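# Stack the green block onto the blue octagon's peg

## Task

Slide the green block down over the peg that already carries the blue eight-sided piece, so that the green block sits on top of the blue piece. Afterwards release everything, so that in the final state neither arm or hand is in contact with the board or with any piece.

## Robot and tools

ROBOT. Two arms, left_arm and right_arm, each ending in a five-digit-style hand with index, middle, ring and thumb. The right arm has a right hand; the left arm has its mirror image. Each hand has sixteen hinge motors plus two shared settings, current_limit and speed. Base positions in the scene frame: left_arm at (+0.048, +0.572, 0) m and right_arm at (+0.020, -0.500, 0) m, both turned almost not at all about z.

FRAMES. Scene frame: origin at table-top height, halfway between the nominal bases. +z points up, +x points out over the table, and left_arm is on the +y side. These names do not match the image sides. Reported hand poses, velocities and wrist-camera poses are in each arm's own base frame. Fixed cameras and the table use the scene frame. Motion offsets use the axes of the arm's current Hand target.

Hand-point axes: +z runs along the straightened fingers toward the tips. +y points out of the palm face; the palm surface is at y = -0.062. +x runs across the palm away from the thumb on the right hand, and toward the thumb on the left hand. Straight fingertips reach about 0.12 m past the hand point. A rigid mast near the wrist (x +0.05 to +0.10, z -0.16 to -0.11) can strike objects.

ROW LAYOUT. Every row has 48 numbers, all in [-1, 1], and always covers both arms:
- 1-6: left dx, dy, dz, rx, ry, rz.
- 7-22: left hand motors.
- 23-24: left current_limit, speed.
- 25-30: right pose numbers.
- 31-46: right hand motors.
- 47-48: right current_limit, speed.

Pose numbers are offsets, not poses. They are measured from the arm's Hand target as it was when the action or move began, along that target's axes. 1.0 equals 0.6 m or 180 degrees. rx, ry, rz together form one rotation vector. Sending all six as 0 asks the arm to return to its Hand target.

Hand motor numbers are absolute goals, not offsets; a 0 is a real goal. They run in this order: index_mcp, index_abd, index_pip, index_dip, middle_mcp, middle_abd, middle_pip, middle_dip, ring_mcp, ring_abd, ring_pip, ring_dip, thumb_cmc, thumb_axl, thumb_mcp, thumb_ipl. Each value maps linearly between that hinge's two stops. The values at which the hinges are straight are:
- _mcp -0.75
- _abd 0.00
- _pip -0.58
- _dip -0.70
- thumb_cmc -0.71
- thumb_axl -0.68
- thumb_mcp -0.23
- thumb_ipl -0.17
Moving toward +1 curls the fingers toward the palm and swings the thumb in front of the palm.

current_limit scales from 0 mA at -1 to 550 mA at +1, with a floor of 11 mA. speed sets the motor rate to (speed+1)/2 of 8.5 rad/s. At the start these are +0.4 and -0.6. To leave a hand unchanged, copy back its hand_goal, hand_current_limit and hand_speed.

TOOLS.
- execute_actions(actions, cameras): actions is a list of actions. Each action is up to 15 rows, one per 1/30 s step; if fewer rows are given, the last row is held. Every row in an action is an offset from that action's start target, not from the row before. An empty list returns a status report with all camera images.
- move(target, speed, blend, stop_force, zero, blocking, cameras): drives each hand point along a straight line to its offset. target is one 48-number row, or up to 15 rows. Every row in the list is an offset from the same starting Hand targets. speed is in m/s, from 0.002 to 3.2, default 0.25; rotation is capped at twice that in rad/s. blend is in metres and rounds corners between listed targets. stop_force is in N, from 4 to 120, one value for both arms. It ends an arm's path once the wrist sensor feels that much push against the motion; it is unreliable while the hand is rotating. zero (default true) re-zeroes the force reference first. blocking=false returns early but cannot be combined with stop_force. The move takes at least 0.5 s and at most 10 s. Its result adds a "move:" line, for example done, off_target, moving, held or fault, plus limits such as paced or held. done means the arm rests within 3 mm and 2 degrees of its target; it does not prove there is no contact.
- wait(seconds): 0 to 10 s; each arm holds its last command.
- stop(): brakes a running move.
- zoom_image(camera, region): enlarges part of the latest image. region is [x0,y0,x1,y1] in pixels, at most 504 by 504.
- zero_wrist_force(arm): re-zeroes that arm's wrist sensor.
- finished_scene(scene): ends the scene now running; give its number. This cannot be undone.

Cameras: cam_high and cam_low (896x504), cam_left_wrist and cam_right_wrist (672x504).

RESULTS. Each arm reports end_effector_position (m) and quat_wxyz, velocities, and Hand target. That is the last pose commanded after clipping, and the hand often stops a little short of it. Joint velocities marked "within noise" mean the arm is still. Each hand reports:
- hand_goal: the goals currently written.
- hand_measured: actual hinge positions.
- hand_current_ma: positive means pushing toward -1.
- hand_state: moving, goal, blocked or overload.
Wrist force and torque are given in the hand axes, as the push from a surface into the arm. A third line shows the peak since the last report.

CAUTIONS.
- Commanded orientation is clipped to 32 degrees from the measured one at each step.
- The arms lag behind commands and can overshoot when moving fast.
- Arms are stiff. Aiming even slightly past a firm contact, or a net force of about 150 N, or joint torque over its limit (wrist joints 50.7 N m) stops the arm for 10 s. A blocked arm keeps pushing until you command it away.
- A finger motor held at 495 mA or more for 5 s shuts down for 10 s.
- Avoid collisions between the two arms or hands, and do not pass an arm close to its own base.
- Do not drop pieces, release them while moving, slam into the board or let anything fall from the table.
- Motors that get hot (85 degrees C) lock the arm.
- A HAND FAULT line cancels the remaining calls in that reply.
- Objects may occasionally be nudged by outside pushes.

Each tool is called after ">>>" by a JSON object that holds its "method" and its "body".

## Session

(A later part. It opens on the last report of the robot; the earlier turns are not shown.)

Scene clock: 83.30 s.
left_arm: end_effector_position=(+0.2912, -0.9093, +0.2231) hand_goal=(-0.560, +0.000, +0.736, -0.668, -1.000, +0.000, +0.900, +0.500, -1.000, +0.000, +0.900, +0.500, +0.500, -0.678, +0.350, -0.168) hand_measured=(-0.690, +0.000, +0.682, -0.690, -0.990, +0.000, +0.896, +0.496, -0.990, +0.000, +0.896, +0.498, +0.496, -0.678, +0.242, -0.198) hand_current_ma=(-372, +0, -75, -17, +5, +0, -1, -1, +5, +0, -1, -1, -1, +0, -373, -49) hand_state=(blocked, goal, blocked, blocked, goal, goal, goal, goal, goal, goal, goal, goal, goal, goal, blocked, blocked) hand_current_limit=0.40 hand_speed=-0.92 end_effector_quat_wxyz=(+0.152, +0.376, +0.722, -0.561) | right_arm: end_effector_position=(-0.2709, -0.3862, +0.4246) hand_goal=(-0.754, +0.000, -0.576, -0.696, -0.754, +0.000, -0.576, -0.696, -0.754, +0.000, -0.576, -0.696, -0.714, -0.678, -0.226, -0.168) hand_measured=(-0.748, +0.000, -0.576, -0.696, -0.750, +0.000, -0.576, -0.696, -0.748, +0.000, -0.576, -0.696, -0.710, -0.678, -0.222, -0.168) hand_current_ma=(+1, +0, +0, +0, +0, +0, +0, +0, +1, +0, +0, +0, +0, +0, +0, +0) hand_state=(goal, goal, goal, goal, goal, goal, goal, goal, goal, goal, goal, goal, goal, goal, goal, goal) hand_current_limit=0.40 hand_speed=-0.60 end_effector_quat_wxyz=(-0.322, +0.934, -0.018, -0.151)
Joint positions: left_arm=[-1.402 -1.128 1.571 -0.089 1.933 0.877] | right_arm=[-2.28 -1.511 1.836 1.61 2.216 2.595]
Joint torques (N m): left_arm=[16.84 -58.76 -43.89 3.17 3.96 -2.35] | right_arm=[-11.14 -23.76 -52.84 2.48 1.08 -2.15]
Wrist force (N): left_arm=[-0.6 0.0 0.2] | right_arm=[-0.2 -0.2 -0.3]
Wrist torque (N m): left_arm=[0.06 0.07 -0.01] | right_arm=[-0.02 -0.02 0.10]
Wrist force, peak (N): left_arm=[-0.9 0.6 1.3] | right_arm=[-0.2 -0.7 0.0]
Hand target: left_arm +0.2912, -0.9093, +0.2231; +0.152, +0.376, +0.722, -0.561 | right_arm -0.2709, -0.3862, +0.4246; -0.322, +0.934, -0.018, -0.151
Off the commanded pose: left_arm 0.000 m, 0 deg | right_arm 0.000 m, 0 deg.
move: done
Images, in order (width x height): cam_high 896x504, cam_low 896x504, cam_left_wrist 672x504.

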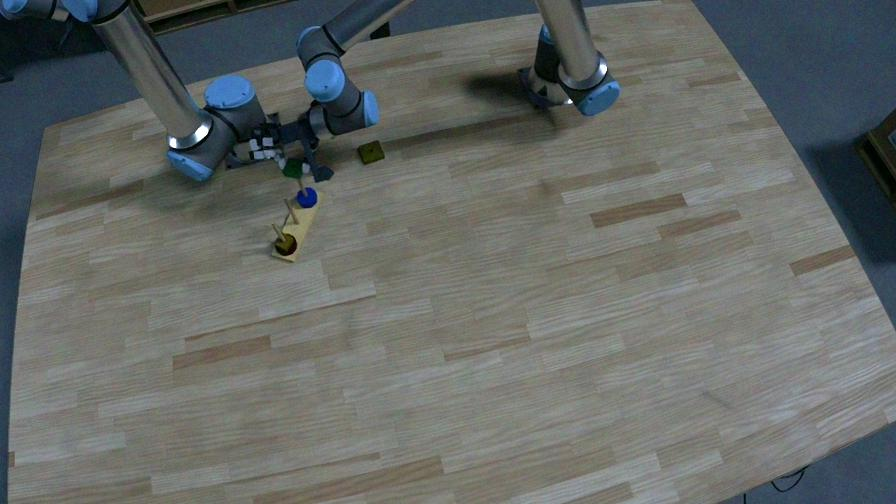

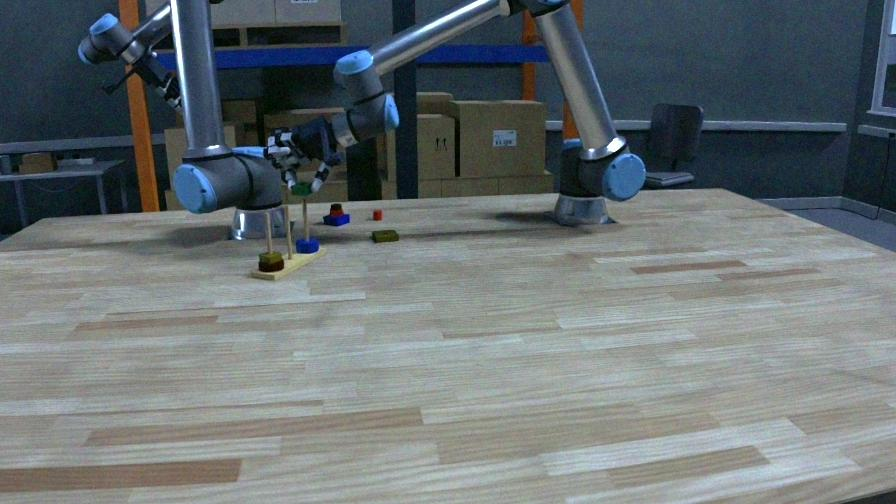

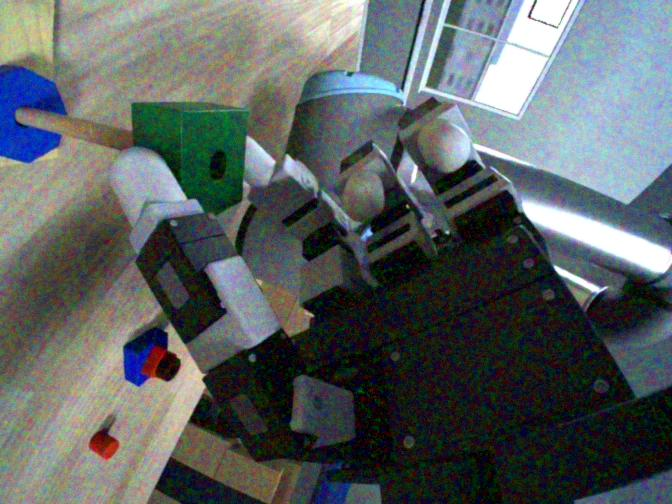

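>>> {"method": "move", "body": {"target": [0.0083,0.0153,0.0021,0,0,0,-0.56,0,0.737,-0.667,-1,0,0.9,0.5,-1,0,0.9,0.5,0.5,-0.677,0.35,-0.168,0.4,-0.92,0,0,0,0,0,0,-0.754,0,-0.576,-0.696,-0.754,0,-0.576,-0.696,-0.754,0,-0.576,-0.696,-0.714,-0.678,-0.226,-0.168,0.4,-0.6], "speed": 0.03, "cameras": ["cam_high","cam_low","cam_left_wrist"]}}

>>> {"method": "zoom_image", "body": {"camera": "cam_high", "region": [260, 140, 330, 220]}}

>>> {"method": "zoom_image", "body": {"camera": "cam_low", "region": [275, 165, 335, 255]}}

>>> {"method": "zoom_image", "body": {"camera": "cam_left_wrist", "region": [0, 50, 280, 260]}}

Scene clock: 85.60 s.
left_arm: end_effector_position=(+0.2942, -0.9078, +0.2132) hand_goal=(-0.560, +0.000, +0.736, -0.668, -1.000, +0.000, +0.900, +0.500, -1.000, +0.000, +0.900, +0.500, +0.500, -0.678, +0.350, -0.168) hand_measured=(-0.690, +0.000, +0.682, -0.690, -0.990, +0.000, +0.896, +0.496, -0.990, +0.000, +0.896, +0.498, +0.496, -0.678, +0.242, -0.198) hand_current_ma=(-372, +0, -75, -17, +5, +0, -1, -1, +5, +0, -1, -1, -1, +0, -373, -49) hand_state=(blocked, goal, blocked, blocked, goal, goal, goal, goal, goal, goal, goal, goal, goal, goal, blocked, blocked) hand_current_limit=0.40 hand_speed=-0.92 end_effector_quat_wxyz=(+0.152, +0.376, +0.722, -0.561) | right_arm: end_effector_position=(-0.2709, -0.3862, +0.4246) hand_goal=(-0.754, +0.000, -0.576, -0.696, -0.754, +0.000, -0.576, -0.696, -0.754, +0.000, -0.576, -0.696, -0.714, -0.678, -0.226, -0.168) hand_measured=(-0.748, +0.000, -0.576, -0.696, -0.750, +0.000, -0.576, -0.696, -0.748, +0.000, -0.576, -0.696, -0.710, -0.678, -0.222, -0.168) hand_current_ma=(+1, +0, +0, +0, +0, +0, +0, +0, +1, +0, +0, +0, +0, +0, +0, +0) hand_state=(goal, goal, goal, goal, goal, goal, goal, goal, goal, goal, goal, goal, goal, goal, goal, goal) hand_current_limit=0.40 hand_speed=-0.60 end_effector_quat_wxyz=(-0.322, +0.934, -0.018, -0.151)
Joint positions: left_arm=[-1.398 -1.121 1.58 -0.104 1.937 0.878] | right_arm=[-2.28 -1.511 1.836 1.61 2.216 2.595]
Joint torques (N m): left_arm=[17.42 -57.77 -31.82 -3.74 3.62 2.35] | right_arm=[-11.91 -23.83 -52.86 2.45 1.04 -2.26]
Wrist force (N): left_arm=[-0.5 -0.3 0.9] | right_arm=[-0.1 -0.1 0.0]
Wrist torque (N m): left_arm=[-0.04 0.08 -0.15] | right_arm=[-0.03 -0.05 0.12]
Wrist force, peak (N): left_arm=[-1.3 -0.5 0.9] | right_arm=[0.0 -0.8 -0.3]
Hand target: left_arm +0.2942, -0.9078, +0.2131; +0.152, +0.376, +0.722, -0.561 | right_arm -0.2709, -0.3862, +0.4246; -0.322, +0.934, -0.018, -0.151
Off the commanded pose: left_arm 0.000 m, 0 deg | right_arm 0.000 m, 0 deg.
move: done
Images, in order (width x height): cam_high 896x504, cam_low 896x504, cam_left_wrist 672x504.

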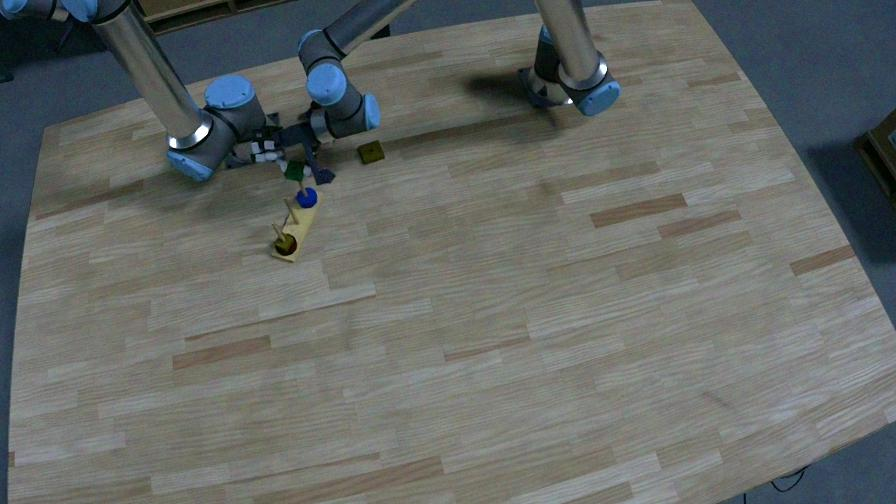

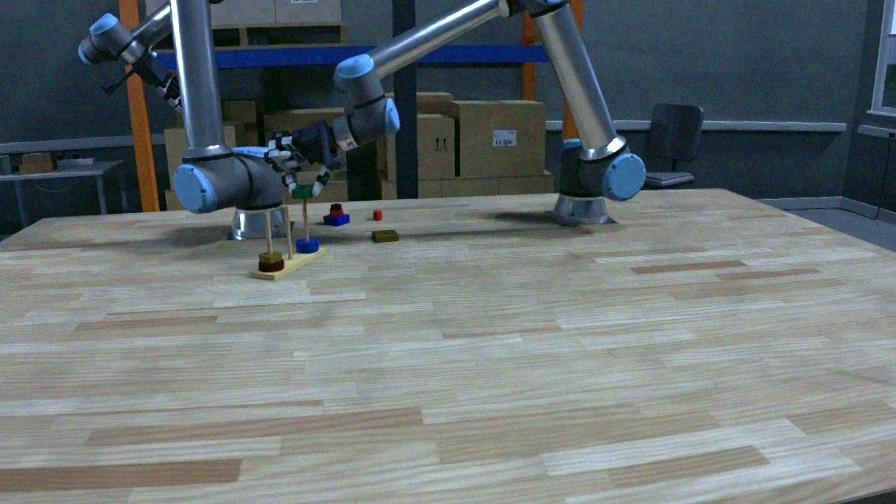

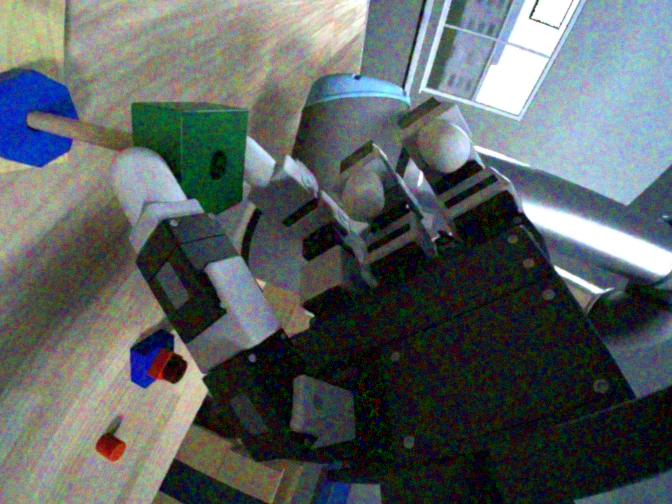

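Scaled by 6.300 from the camera's 896x504 image, which has a finer 1280x720 frame.

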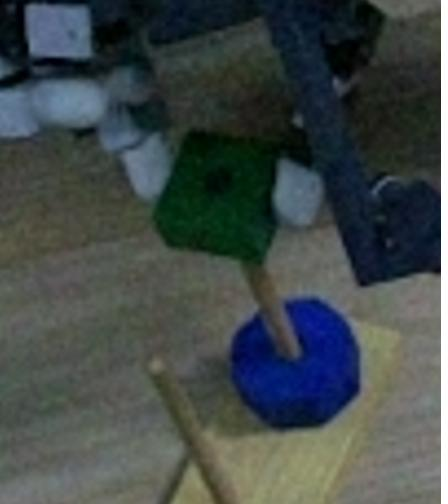

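Scaled by 5.600 from the camera's 896x504 image, which has a finer 1280x720 frame.

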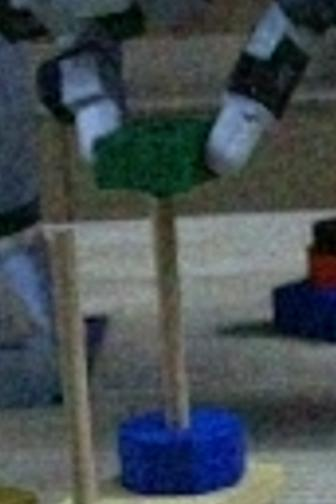

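Scaled by 1.800 from the camera's 672x504 image, which has a finer 960x720 frame.

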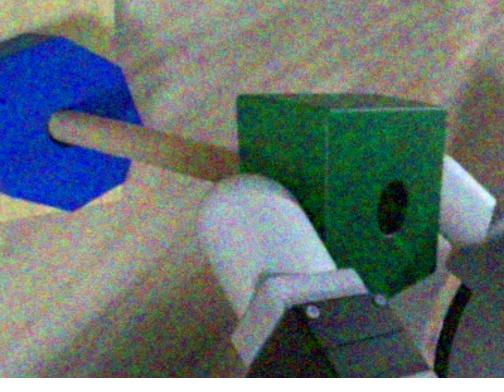

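>>> {"method": "move", "body": {"target": [0.0053,0.0088,0.0023,0,0,0,-0.56,0,0.737,-0.667,-1,0,0.9,0.5,-1,0,0.9,0.5,0.5,-0.677,0.35,-0.168,0.4,-0.92,0,0,0,0,0,0,-0.754,0,-0.576,-0.696,-0.754,0,-0.576,-0.696,-0.754,0,-0.576,-0.696,-0.714,-0.678,-0.226,-0.168,0.4,-0.6], "speed": 0.02, "cameras": ["cam_high","cam_low","cam_left_wrist"]}}

>>> {"method": "zoom_image", "body": {"camera": "cam_high", "region": [260, 140, 330, 220]}}

>>> {"method": "zoom_image", "body": {"camera": "cam_low", "region": [275, 165, 335, 255]}}

>>> {"method": "zoom_image", "body": {"camera": "cam_left_wrist", "region": [0, 50, 280, 260]}}

Scene clock: 88.67 s.
left_arm: end_effector_position=(+0.2955, -0.9075, +0.2071) hand_goal=(-0.560, +0.000, +0.736, -0.668, -1.000, +0.000, +0.900, +0.500, -1.000, +0.000, +0.900, +0.500, +0.500, -0.678, +0.350, -0.168) hand_measured=(-0.690, +0.000, +0.682, -0.690, -0.990, +0.000, +0.896, +0.496, -0.990, +0.000, +0.896, +0.498, +0.496, -0.678, +0.242, -0.198) hand_current_ma=(-372, +0, -75, -17, +5, +0, -1, -1, +5, +0, -1, -1, -1, +0, -373, -49) hand_state=(blocked, goal, blocked, blocked, goal, goal, goal, goal, goal, goal, goal, goal, goal, goal, blocked, blocked) hand_current_limit=0.40 hand_speed=-0.92 end_effector_quat_wxyz=(+0.152, +0.376, +0.722, -0.561) | right_arm: end_effector_position=(-0.2709, -0.3862, +0.4246) hand_goal=(-0.754, +0.000, -0.576, -0.696, -0.754, +0.000, -0.576, -0.696, -0.754, +0.000, -0.576, -0.696, -0.714, -0.678, -0.226, -0.168) hand_measured=(-0.748, +0.000, -0.576, -0.696, -0.750, +0.000, -0.576, -0.696, -0.748, +0.000, -0.576, -0.696, -0.710, -0.678, -0.222, -0.168) hand_current_ma=(+1, +0, +0, +0, +0, +0, +0, +0, +1, +0, +0, +0, +0, +0, +0, +0) hand_state=(goal, goal, goal, goal, goal, goal, goal, goal, goal, goal, goal, goal, goal, goal, goal, goal) hand_current_limit=0.40 hand_speed=-0.60 end_effector_quat_wxyz=(-0.322, +0.934, -0.018, -0.151)
Joint positions: left_arm=[-1.396 -1.116 1.585 -0.113 1.939 0.879] | right_arm=[-2.28 -1.511 1.836 1.61 2.216 2.595]
Joint torques (N m): left_arm=[16.5 -57.57 -30.48 -3.37 3.77 2.55] | right_arm=[-10.84 -25.02 -53.34 2.47 0.92 -2.22]
Wrist force (N): left_arm=[-1.0 0.0 0.7] | right_arm=[-0.1 -0.2 0.0]
Wrist torque (N m): left_arm=[0.02 0.13 -0.19] | right_arm=[-0.04 -0.04 0.11]
Wrist force, peak (N): left_arm=[-1.1 0.3 1.0] | right_arm=[0.0 -0.8 -0.1]
Hand target: left_arm +0.2956, -0.9074, +0.2069; +0.152, +0.376, +0.722, -0.561 | right_arm -0.2709, -0.3862, +0.4246; -0.322, +0.934, -0.018, -0.151
Off the commanded pose: left_arm 0.000 m, 0 deg | right_arm 0.000 m, 0 deg.
move: done
Images, in order (width x height): cam_high 896x504, cam_low 896x504, cam_left_wrist 672x504.

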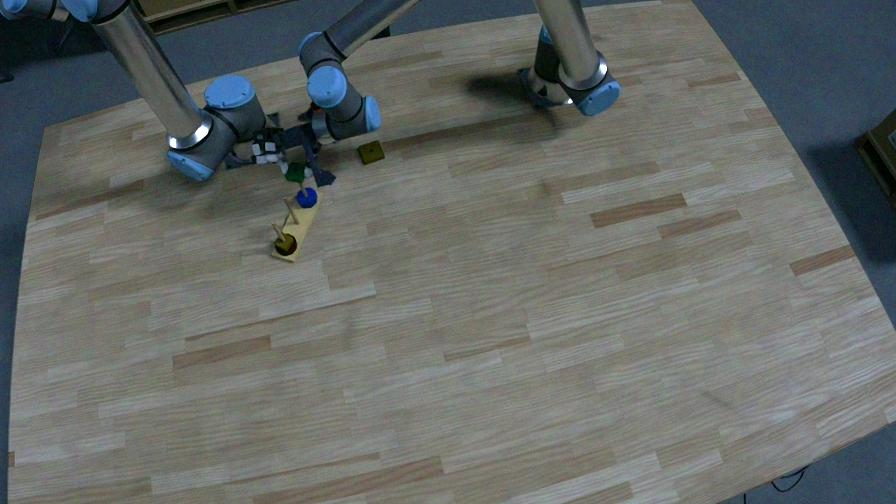

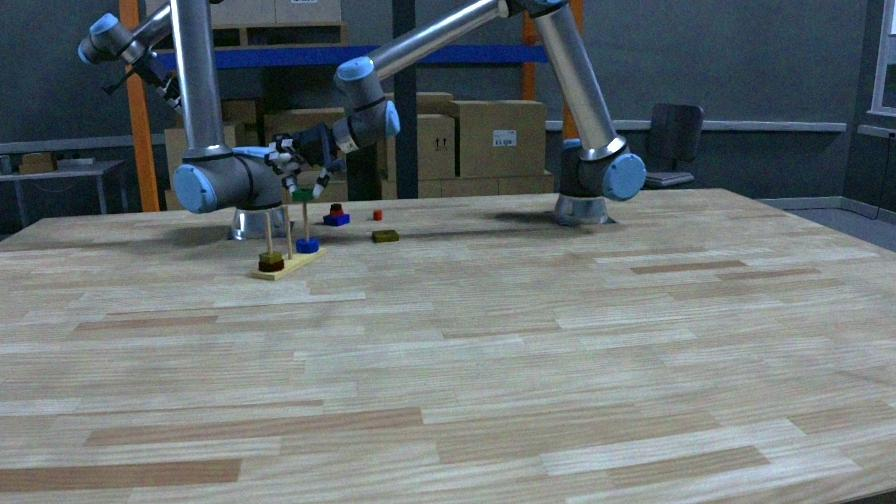

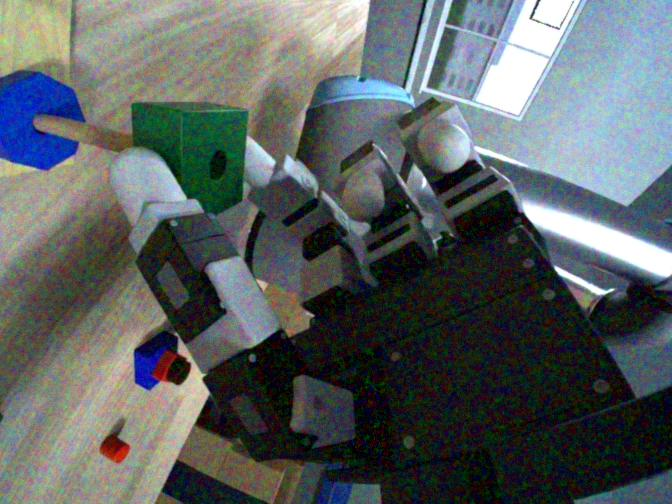

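Scaled by 6.300 from the camera's 896x504 image, which has a finer 1280x720 frame.

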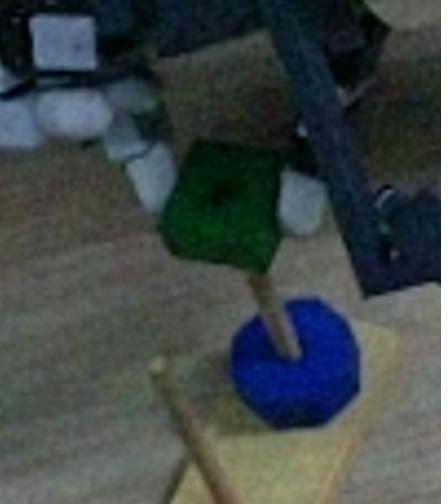

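Scaled by 5.600 from the camera's 896x504 image, which has a finer 1280x720 frame.

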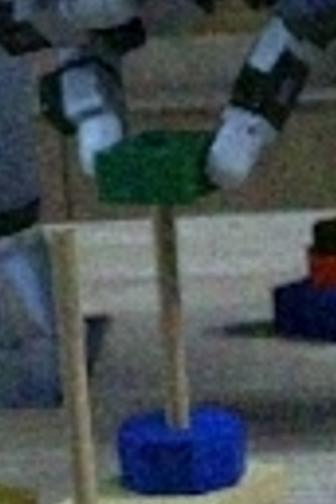

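Scaled by 1.800 from the camera's 672x504 image, which has a finer 960x720 frame.

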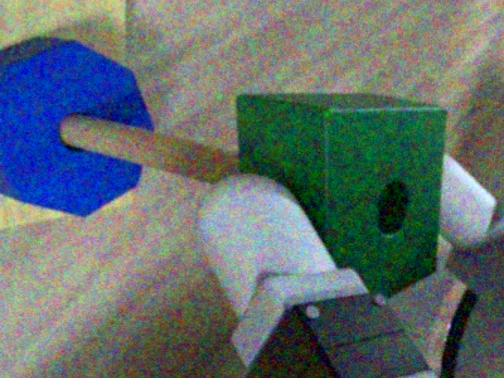

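>>> {"method": "zoom_image", "body": {"camera": "cam_low", "region": [285, 180, 325, 215]}}

>>> {"method": "zoom_image", "body": {"camera": "cam_high", "region": [278, 155, 318, 205]}}

Scaled by 12.600 from the camera's 896x504 image, which has a finer 1280x720 frame.

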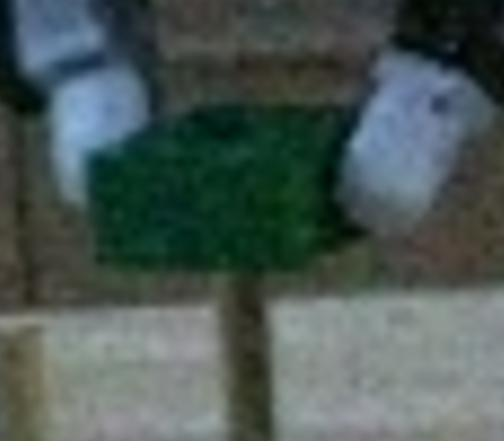

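Scaled by 10.080 from the camera's 896x504 image, which has a finer 1280x720 frame.

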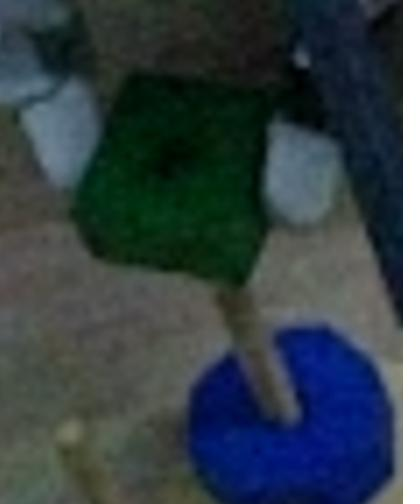

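>>> {"method": "move", "body": {"target": [0.0054,0.0058,0.0027,0,0,0,-0.56,0,0.737,-0.667,-1,0,0.9,0.5,-1,0,0.9,0.5,0.5,-0.677,0.35,-0.168,0.4,-0.92,0,0,0,0,0,0,-0.754,0,-0.576,-0.696,-0.754,0,-0.576,-0.696,-0.754,0,-0.576,-0.696,-0.714,-0.678,-0.226,-0.168,0.4,-0.6], "speed": 0.015, "cameras": ["cam_high","cam_low","cam_left_wrist"]}}

>>> {"method": "zoom_image", "body": {"camera": "cam_low", "region": [285, 180, 325, 215]}}

>>> {"method": "zoom_image", "body": {"camera": "cam_left_wrist", "region": [0, 50, 280, 260]}}

Scene clock: 93.07 s.
left_arm: end_effector_position=(+0.2955, -0.9074, +0.2021) hand_goal=(-0.560, +0.000, +0.736, -0.668, -1.000, +0.000, +0.900, +0.500, -1.000, +0.000, +0.900, +0.500, +0.500, -0.678, +0.350, -0.168) hand_measured=(-0.690, +0.000, +0.682, -0.690, -0.990, +0.000, +0.896, +0.496, -0.990, +0.000, +0.896, +0.498, +0.526, -0.662, +0.246, -0.198) hand_current_ma=(-372, +0, -75, -17, +5, +0, -1, -1, +5, +0, -1, -1, +23, +13, -358, -49) hand_state=(blocked, goal, blocked, blocked, goal, goal, goal, goal, goal, goal, goal, goal, blocked, goal, blocked, blocked) hand_current_limit=0.40 hand_speed=-0.92 end_effector_quat_wxyz=(+0.152, +0.376, +0.722, -0.561) | right_arm: end_effector_position=(-0.2709, -0.3862, +0.4246) hand_goal=(-0.754, +0.000, -0.576, -0.696, -0.754, +0.000, -0.576, -0.696, -0.754, +0.000, -0.576, -0.696, -0.714, -0.678, -0.226, -0.168) hand_measured=(-0.748, +0.000, -0.576, -0.696, -0.750, +0.000, -0.576, -0.696, -0.748, +0.000, -0.576, -0.696, -0.710, -0.678, -0.222, -0.168) hand_current_ma=(+1, +0, +0, +0, +0, +0, +0, +0, +1, +0, +0, +0, +0, +0, +0, +0) hand_state=(goal, goal, goal, goal, goal, goal, goal, goal, goal, goal, goal, goal, goal, goal, goal, goal) hand_current_limit=0.40 hand_speed=-0.60 end_effector_quat_wxyz=(-0.322, +0.934, -0.018, -0.151)
Joint positions: left_arm=[-1.396 -1.113 1.589 -0.121 1.939 0.879] | right_arm=[-2.28 -1.511 1.836 1.61 2.216 2.595]
Joint torques (N m): left_arm=[13.39 -53.32 -27.15 -2.45 3.06 1.62] | right_arm=[-11.92 -24.17 -52.74 2.57 0.89 -1.98]
Wrist force (N): left_arm=[-4.6 -3.4 -1.1] | right_arm=[0.0 -0.3 -0.1]
Wrist torque (N m): left_arm=[-0.04 0.09 -0.16] | right_arm=[-0.06 -0.06 0.12]
Wrist force, peak (N): left_arm=[-5.1 -3.0 -1.4] | right_arm=[-0.5 -0.6 -0.2]
Hand target: left_arm +0.2955, -0.9074, +0.2019; +0.152, +0.376, +0.722, -0.561 | right_arm -0.2709, -0.3862, +0.4246; -0.322, +0.934, -0.018, -0.151
Off the commanded pose: left_arm 0.000 m, 0 deg | right_arm 0.000 m, 0 deg.
move: done
Images, in order (width x height): cam_high 896x504, cam_low 896x504, cam_left_wrist 672x504.

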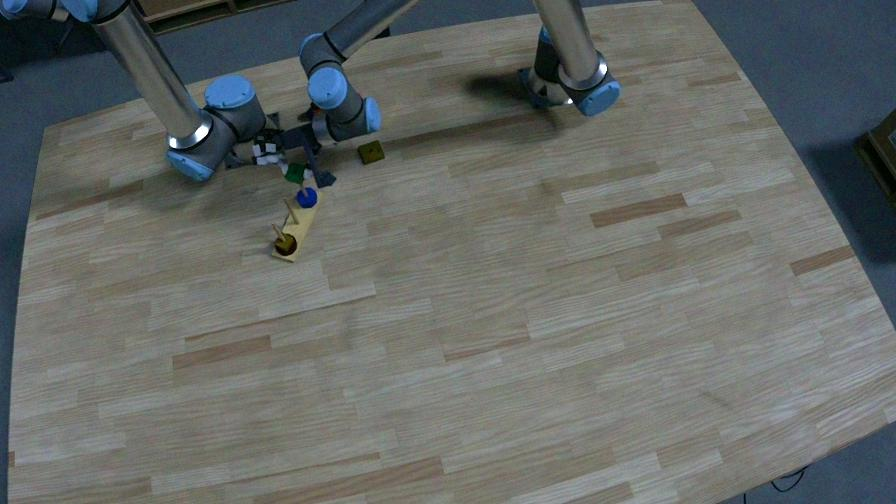

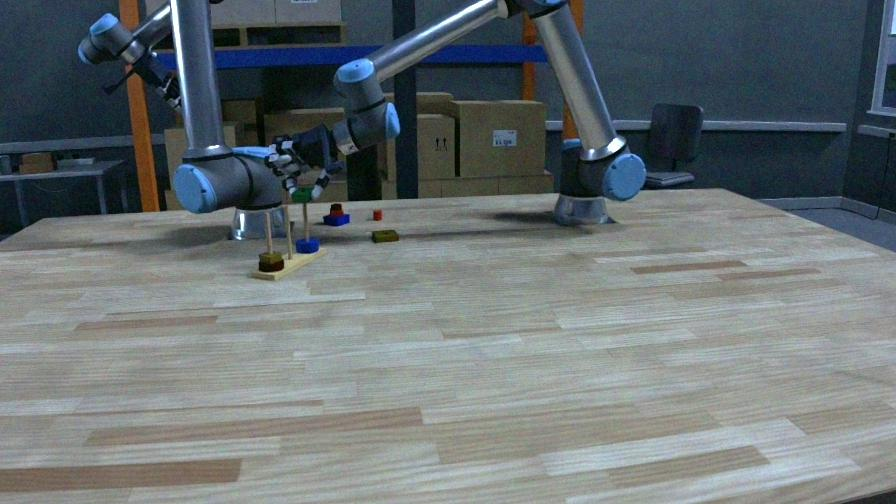

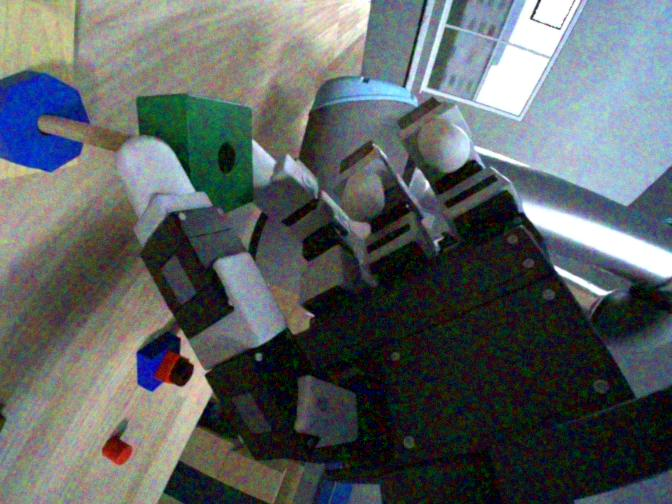

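Scaled by 12.600 from the camera's 896x504 image, which has a finer 1280x720 frame.

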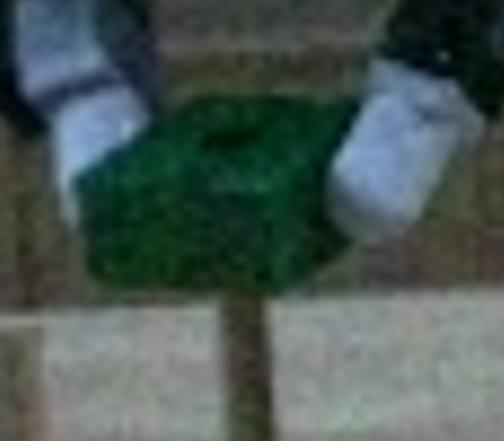

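Scaled by 1.800 from the camera's 672x504 image, which has a finer 960x720 frame.

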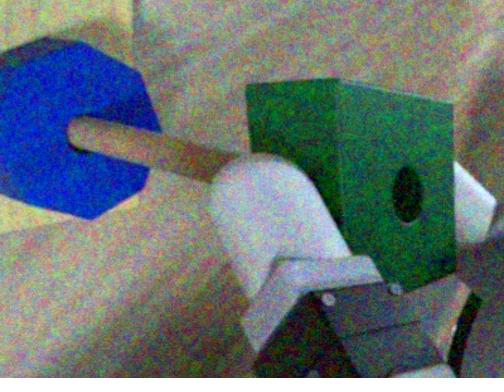

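>>> {"method": "zoom_image", "body": {"camera": "cam_high", "region": [278, 155, 318, 205]}}

Scaled by 10.080 from the camera's 896x504 image, which has a finer 1280x720 frame.

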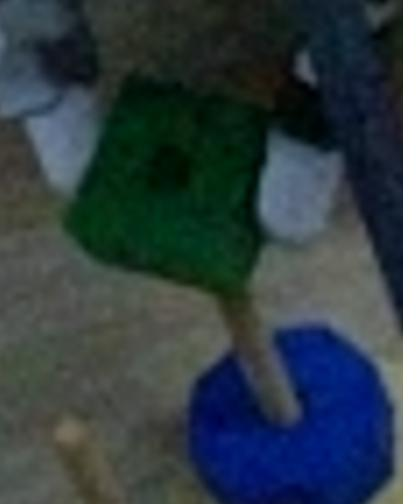

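>>> {"method": "move", "body": {"target": [-0.0108,-0.0116,-0.0054,0,0,0,-0.56,0,0.737,-0.667,-1,0,0.9,0.5,-1,0,0.9,0.5,0.5,-0.677,0.35,-0.168,0.4,-0.92,0,0,0,0,0,0,-0.754,0,-0.576,-0.696,-0.754,0,-0.576,-0.696,-0.754,0,-0.576,-0.696,-0.714,-0.678,-0.226,-0.168,0.4,-0.6], "speed": 0.03, "cameras": ["cam_high","cam_low","cam_left_wrist"]}}

>>> {"method": "zoom_image", "body": {"camera": "cam_high", "region": [278, 155, 318, 205]}}

>>> {"method": "zoom_image", "body": {"camera": "cam_low", "region": [285, 180, 325, 215]}}

>>> {"method": "zoom_image", "body": {"camera": "cam_left_wrist", "region": [0, 50, 280, 260]}}

Scene clock: 95.67 s.
left_arm: end_effector_position=(+0.2956, -0.9075, +0.2118) hand_goal=(-0.560, +0.000, +0.736, -0.668, -1.000, +0.000, +0.900, +0.500, -1.000, +0.000, +0.900, +0.500, +0.500, -0.678, +0.350, -0.168) hand_measured=(-0.690, +0.000, +0.680, -0.692, -0.990, +0.000, +0.896, +0.496, -0.990, +0.000, +0.896, +0.498, +0.500, -0.676, +0.246, -0.198) hand_current_ma=(-372, +0, -83, -20, +5, +0, -1, -1, +5, +0, -1, -1, +0, +0, -358, -49) hand_state=(blocked, goal, blocked, blocked, goal, goal, goal, goal, goal, goal, goal, goal, goal, goal, blocked, blocked) hand_current_limit=0.40 hand_speed=-0.92 end_effector_quat_wxyz=(+0.152, +0.376, +0.722, -0.561) | right_arm: end_effector_position=(-0.2709, -0.3862, +0.4246) hand_goal=(-0.754, +0.000, -0.576, -0.696, -0.754, +0.000, -0.576, -0.696, -0.754, +0.000, -0.576, -0.696, -0.714, -0.678, -0.226, -0.168) hand_measured=(-0.748, +0.000, -0.576, -0.696, -0.750, +0.000, -0.576, -0.696, -0.748, +0.000, -0.576, -0.696, -0.710, -0.678, -0.222, -0.168) hand_current_ma=(+1, +0, +0, +0, +0, +0, +0, +0, +1, +0, +0, +0, +0, +0, +0, +0) hand_state=(goal, goal, goal, goal, goal, goal, goal, goal, goal, goal, goal, goal, goal, goal, goal, goal) hand_current_limit=0.40 hand_speed=-0.60 end_effector_quat_wxyz=(-0.322, +0.934, -0.018, -0.151)
Joint positions: left_arm=[-1.396 -1.12 1.581 -0.105 1.939 0.879] | right_arm=[-2.28 -1.511 1.836 1.61 2.216 2.595]
Joint torques (N m): left_arm=[2.58 -100.26 -42.45 3.13 1.68 -2.09] | right_arm=[-12.06 -23.8 -52.18 2.46 0.91 -2.19]
Wrist force (N): left_arm=[-0.8 0.1 0.6] | right_arm=[-0.1 -0.1 -0.1]
Wrist torque (N m): left_arm=[0.05 0.10 -0.18] | right_arm=[-0.03 -0.04 0.11]
Wrist force, peak (N): left_arm=[-5.3 -3.1 -1.4] | right_arm=[0.0 -0.7 -0.1]
Hand target: left_arm +0.2956, -0.9075, +0.2120; +0.152, +0.376, +0.722, -0.561 | right_arm -0.2709, -0.3862, +0.4246; -0.322, +0.934, -0.018, -0.151
Off the commanded pose: left_arm 0.000 m, 0 deg | right_arm 0.000 m, 0 deg.
move: done
Images, in order (width x height): cam_high 896x504, cam_low 896x504, cam_left_wrist 672x504.

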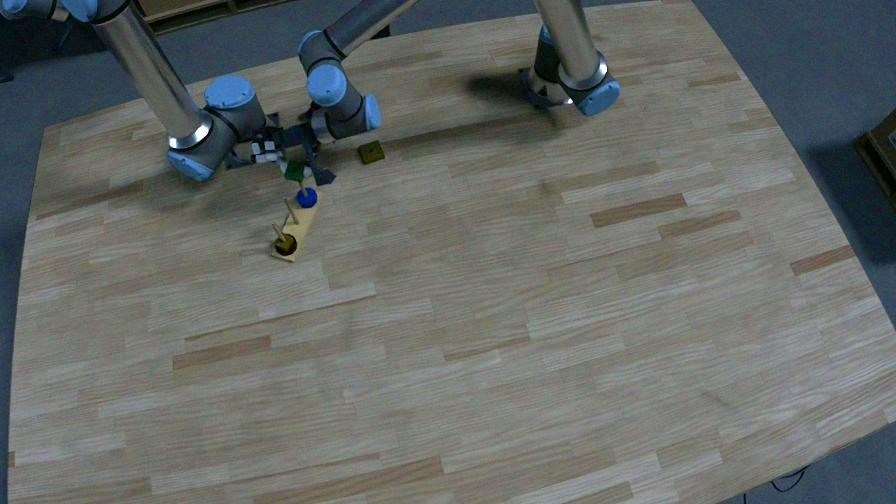

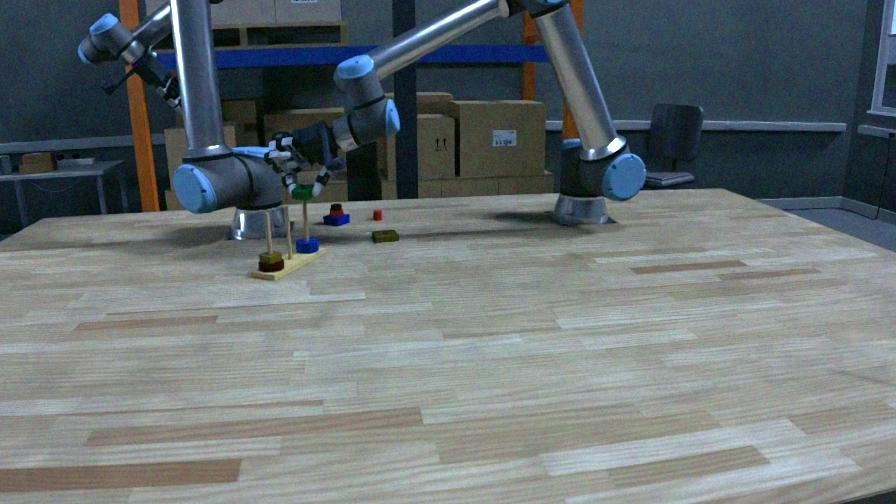

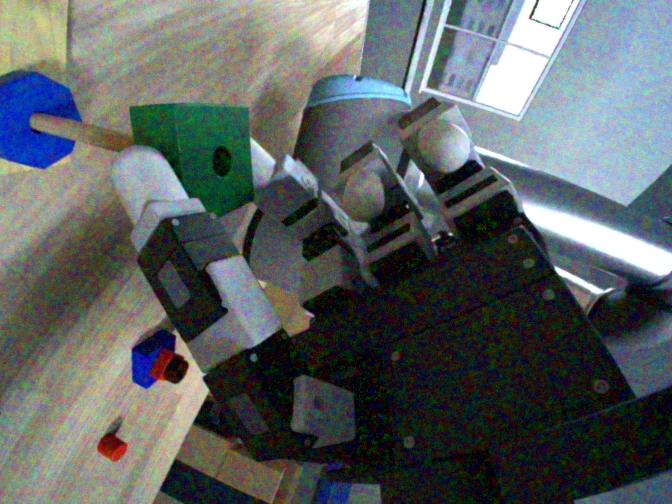

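Scaled by 10.080 from the camera's 896x504 image, which has a finer 1280x720 frame.

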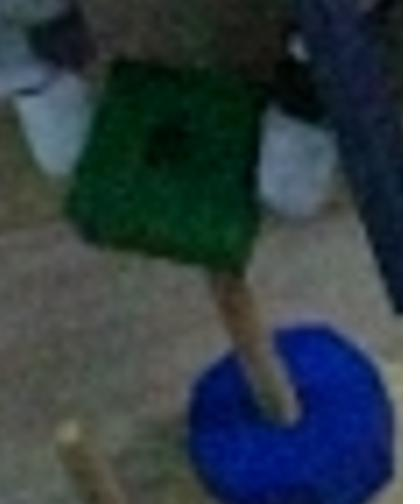

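Scaled by 12.600 from the camera's 896x504 image, which has a finer 1280x720 frame.

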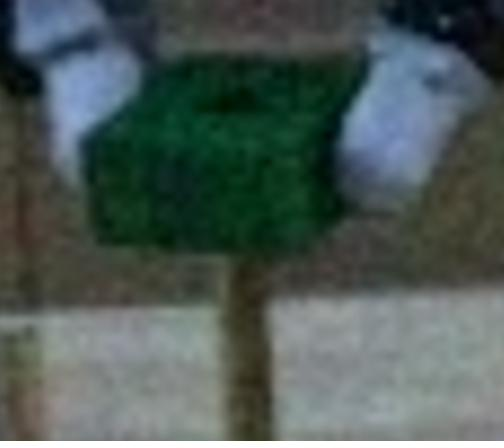

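Scaled by 1.800 from the camera's 672x504 image, which has a finer 960x720 frame.

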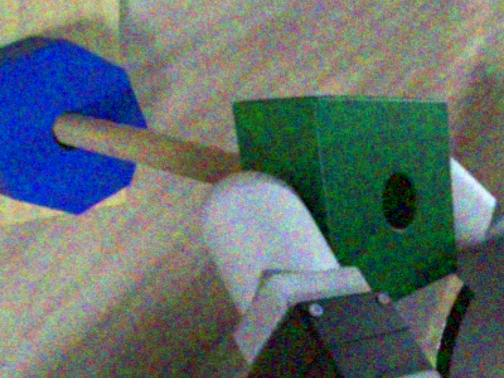

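>>> {"method": "move", "body": {"target": [0.0023,-0.0140,-0.0004,0,-0.0235,0.0503,-0.56,0,0.737,-0.667,-1,0,0.9,0.5,-1,0,0.9,0.5,0.5,-0.677,0.35,-0.168,0.4,-0.92,0,0,0,0,0,0,-0.754,0,-0.576,-0.696,-0.754,0,-0.576,-0.696,-0.754,0,-0.576,-0.696,-0.714,-0.678,-0.226,-0.168,0.4,-0.6], "speed": 0.05, "cameras": ["cam_high","cam_low","cam_left_wrist"]}}

>>> {"method": "zoom_image", "body": {"camera": "cam_high", "region": [278, 155, 318, 205]}}

>>> {"method": "zoom_image", "body": {"camera": "cam_low", "region": [285, 180, 325, 215]}}

>>> {"method": "zoom_image", "body": {"camera": "cam_left_wrist", "region": [0, 50, 280, 260]}}

Scene clock: 99.93 s.
left_arm: end_effector_position=(+0.2887, -0.9075, +0.2170) hand_goal=(-0.560, +0.000, +0.736, -0.668, -1.000, +0.000, +0.900, +0.500, -1.000, +0.000, +0.900, +0.500, +0.500, -0.678, +0.350, -0.168) hand_measured=(-0.690, +0.000, +0.680, -0.692, -0.990, +0.000, +0.896, +0.496, -0.990, +0.000, +0.896, +0.498, +0.498, -0.676, +0.246, -0.198) hand_current_ma=(-372, +0, -83, -20, +5, +0, -1, -1, +5, +0, -1, -1, +0, +0, -358, -49) hand_state=(blocked, goal, blocked, blocked, goal, goal, goal, goal, goal, goal, goal, goal, goal, goal, blocked, blocked) hand_current_limit=0.40 hand_speed=-0.92 end_effector_quat_wxyz=(+0.222, +0.411, +0.684, -0.560) | right_arm: end_effector_position=(-0.2709, -0.3862, +0.4246) hand_goal=(-0.754, +0.000, -0.576, -0.696, -0.754, +0.000, -0.576, -0.696, -0.754, +0.000, -0.576, -0.696, -0.714, -0.678, -0.226, -0.168) hand_measured=(-0.748, +0.000, -0.576, -0.696, -0.750, +0.000, -0.576, -0.696, -0.748, +0.000, -0.576, -0.696, -0.710, -0.678, -0.222, -0.168) hand_current_ma=(+1, +0, +0, +0, +0, +0, +0, +0, +1, +0, +0, +0, +0, +0, +0, +0) hand_state=(goal, goal, goal, goal, goal, goal, goal, goal, goal, goal, goal, goal, goal, goal, goal, goal) hand_current_limit=0.40 hand_speed=-0.60 end_effector_quat_wxyz=(-0.322, +0.934, -0.018, -0.151)
Joint positions: left_arm=[-1.432 -1.155 1.657 -0.214 1.861 1.004] | right_arm=[-2.28 -1.511 1.836 1.61 2.216 2.595]
Joint torques (N m): left_arm=[-13.89 -97.56 -30.9 -4.37 -2.3 1.9] | right_arm=[-11.35 -25.48 -52.87 2.55 0.61 -2.16]
Wrist force (N): left_arm=[-0.8 0.5 1.1] | right_arm=[-0.2 -0.4 -0.3]
Wrist torque (N m): left_arm=[0.04 0.10 -0.18] | right_arm=[-0.05 -0.03 0.10]
Wrist force, peak (N): left_arm=[-1.2 -0.3 1.2] | right_arm=[0.0 -0.7 0.1]
Hand target: left_arm +0.2887, -0.9075, +0.2170; +0.223, +0.411, +0.684, -0.560 | right_arm -0.2709, -0.3862, +0.4246; -0.322, +0.934, -0.018, -0.151
Off the commanded pose: left_arm 0.000 m, 0 deg | right_arm 0.000 m, 0 deg.
move: done
Images, in order (width x height): cam_high 896x504, cam_low 896x504, cam_left_wrist 672x504.

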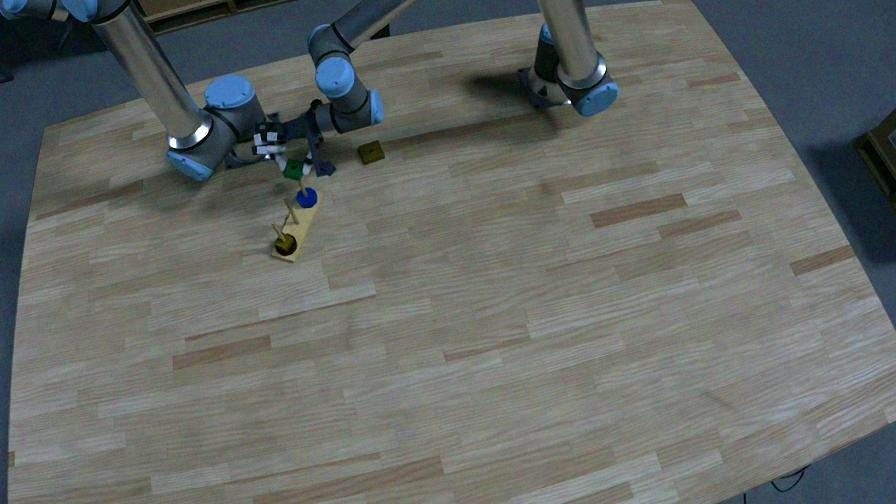

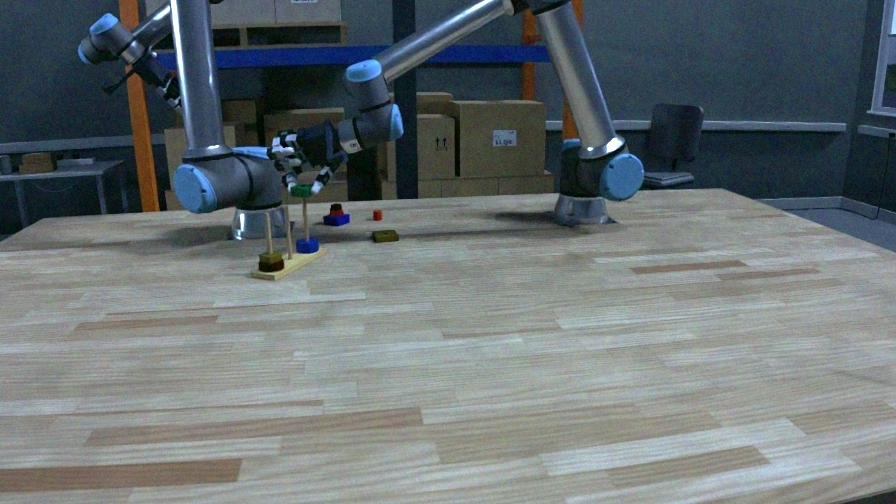

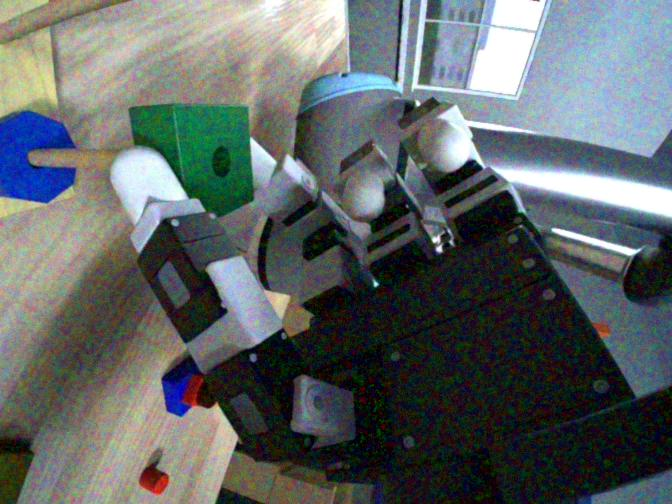

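Scaled by 10.080 from the camera's 896x504 image, which has a finer 1280x720 frame.

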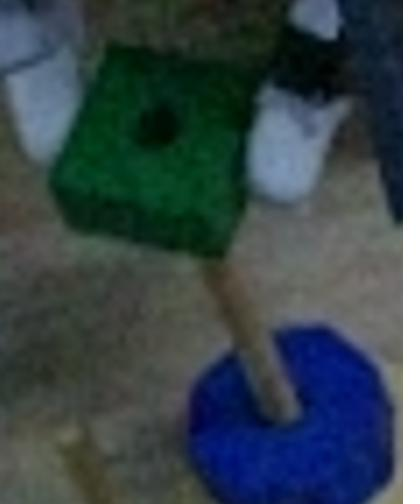

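Scaled by 12.600 from the camera's 896x504 image, which has a finer 1280x720 frame.

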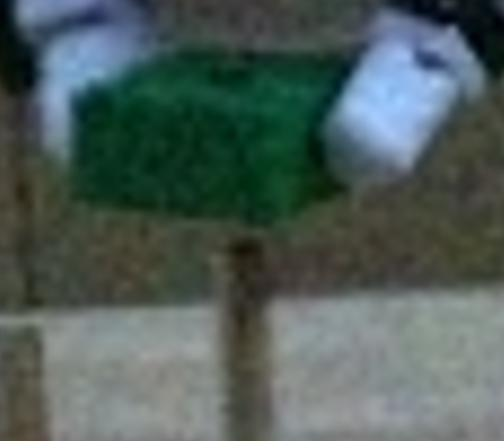

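Scaled by 1.800 from the camera's 672x504 image, which has a finer 960x720 frame.

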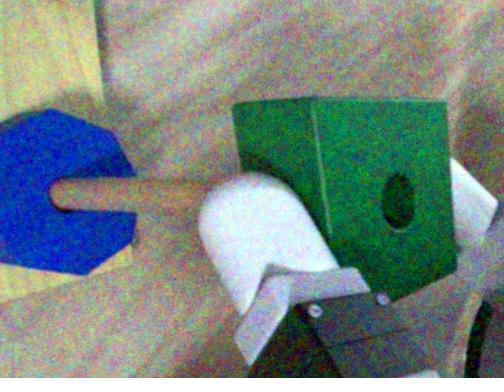

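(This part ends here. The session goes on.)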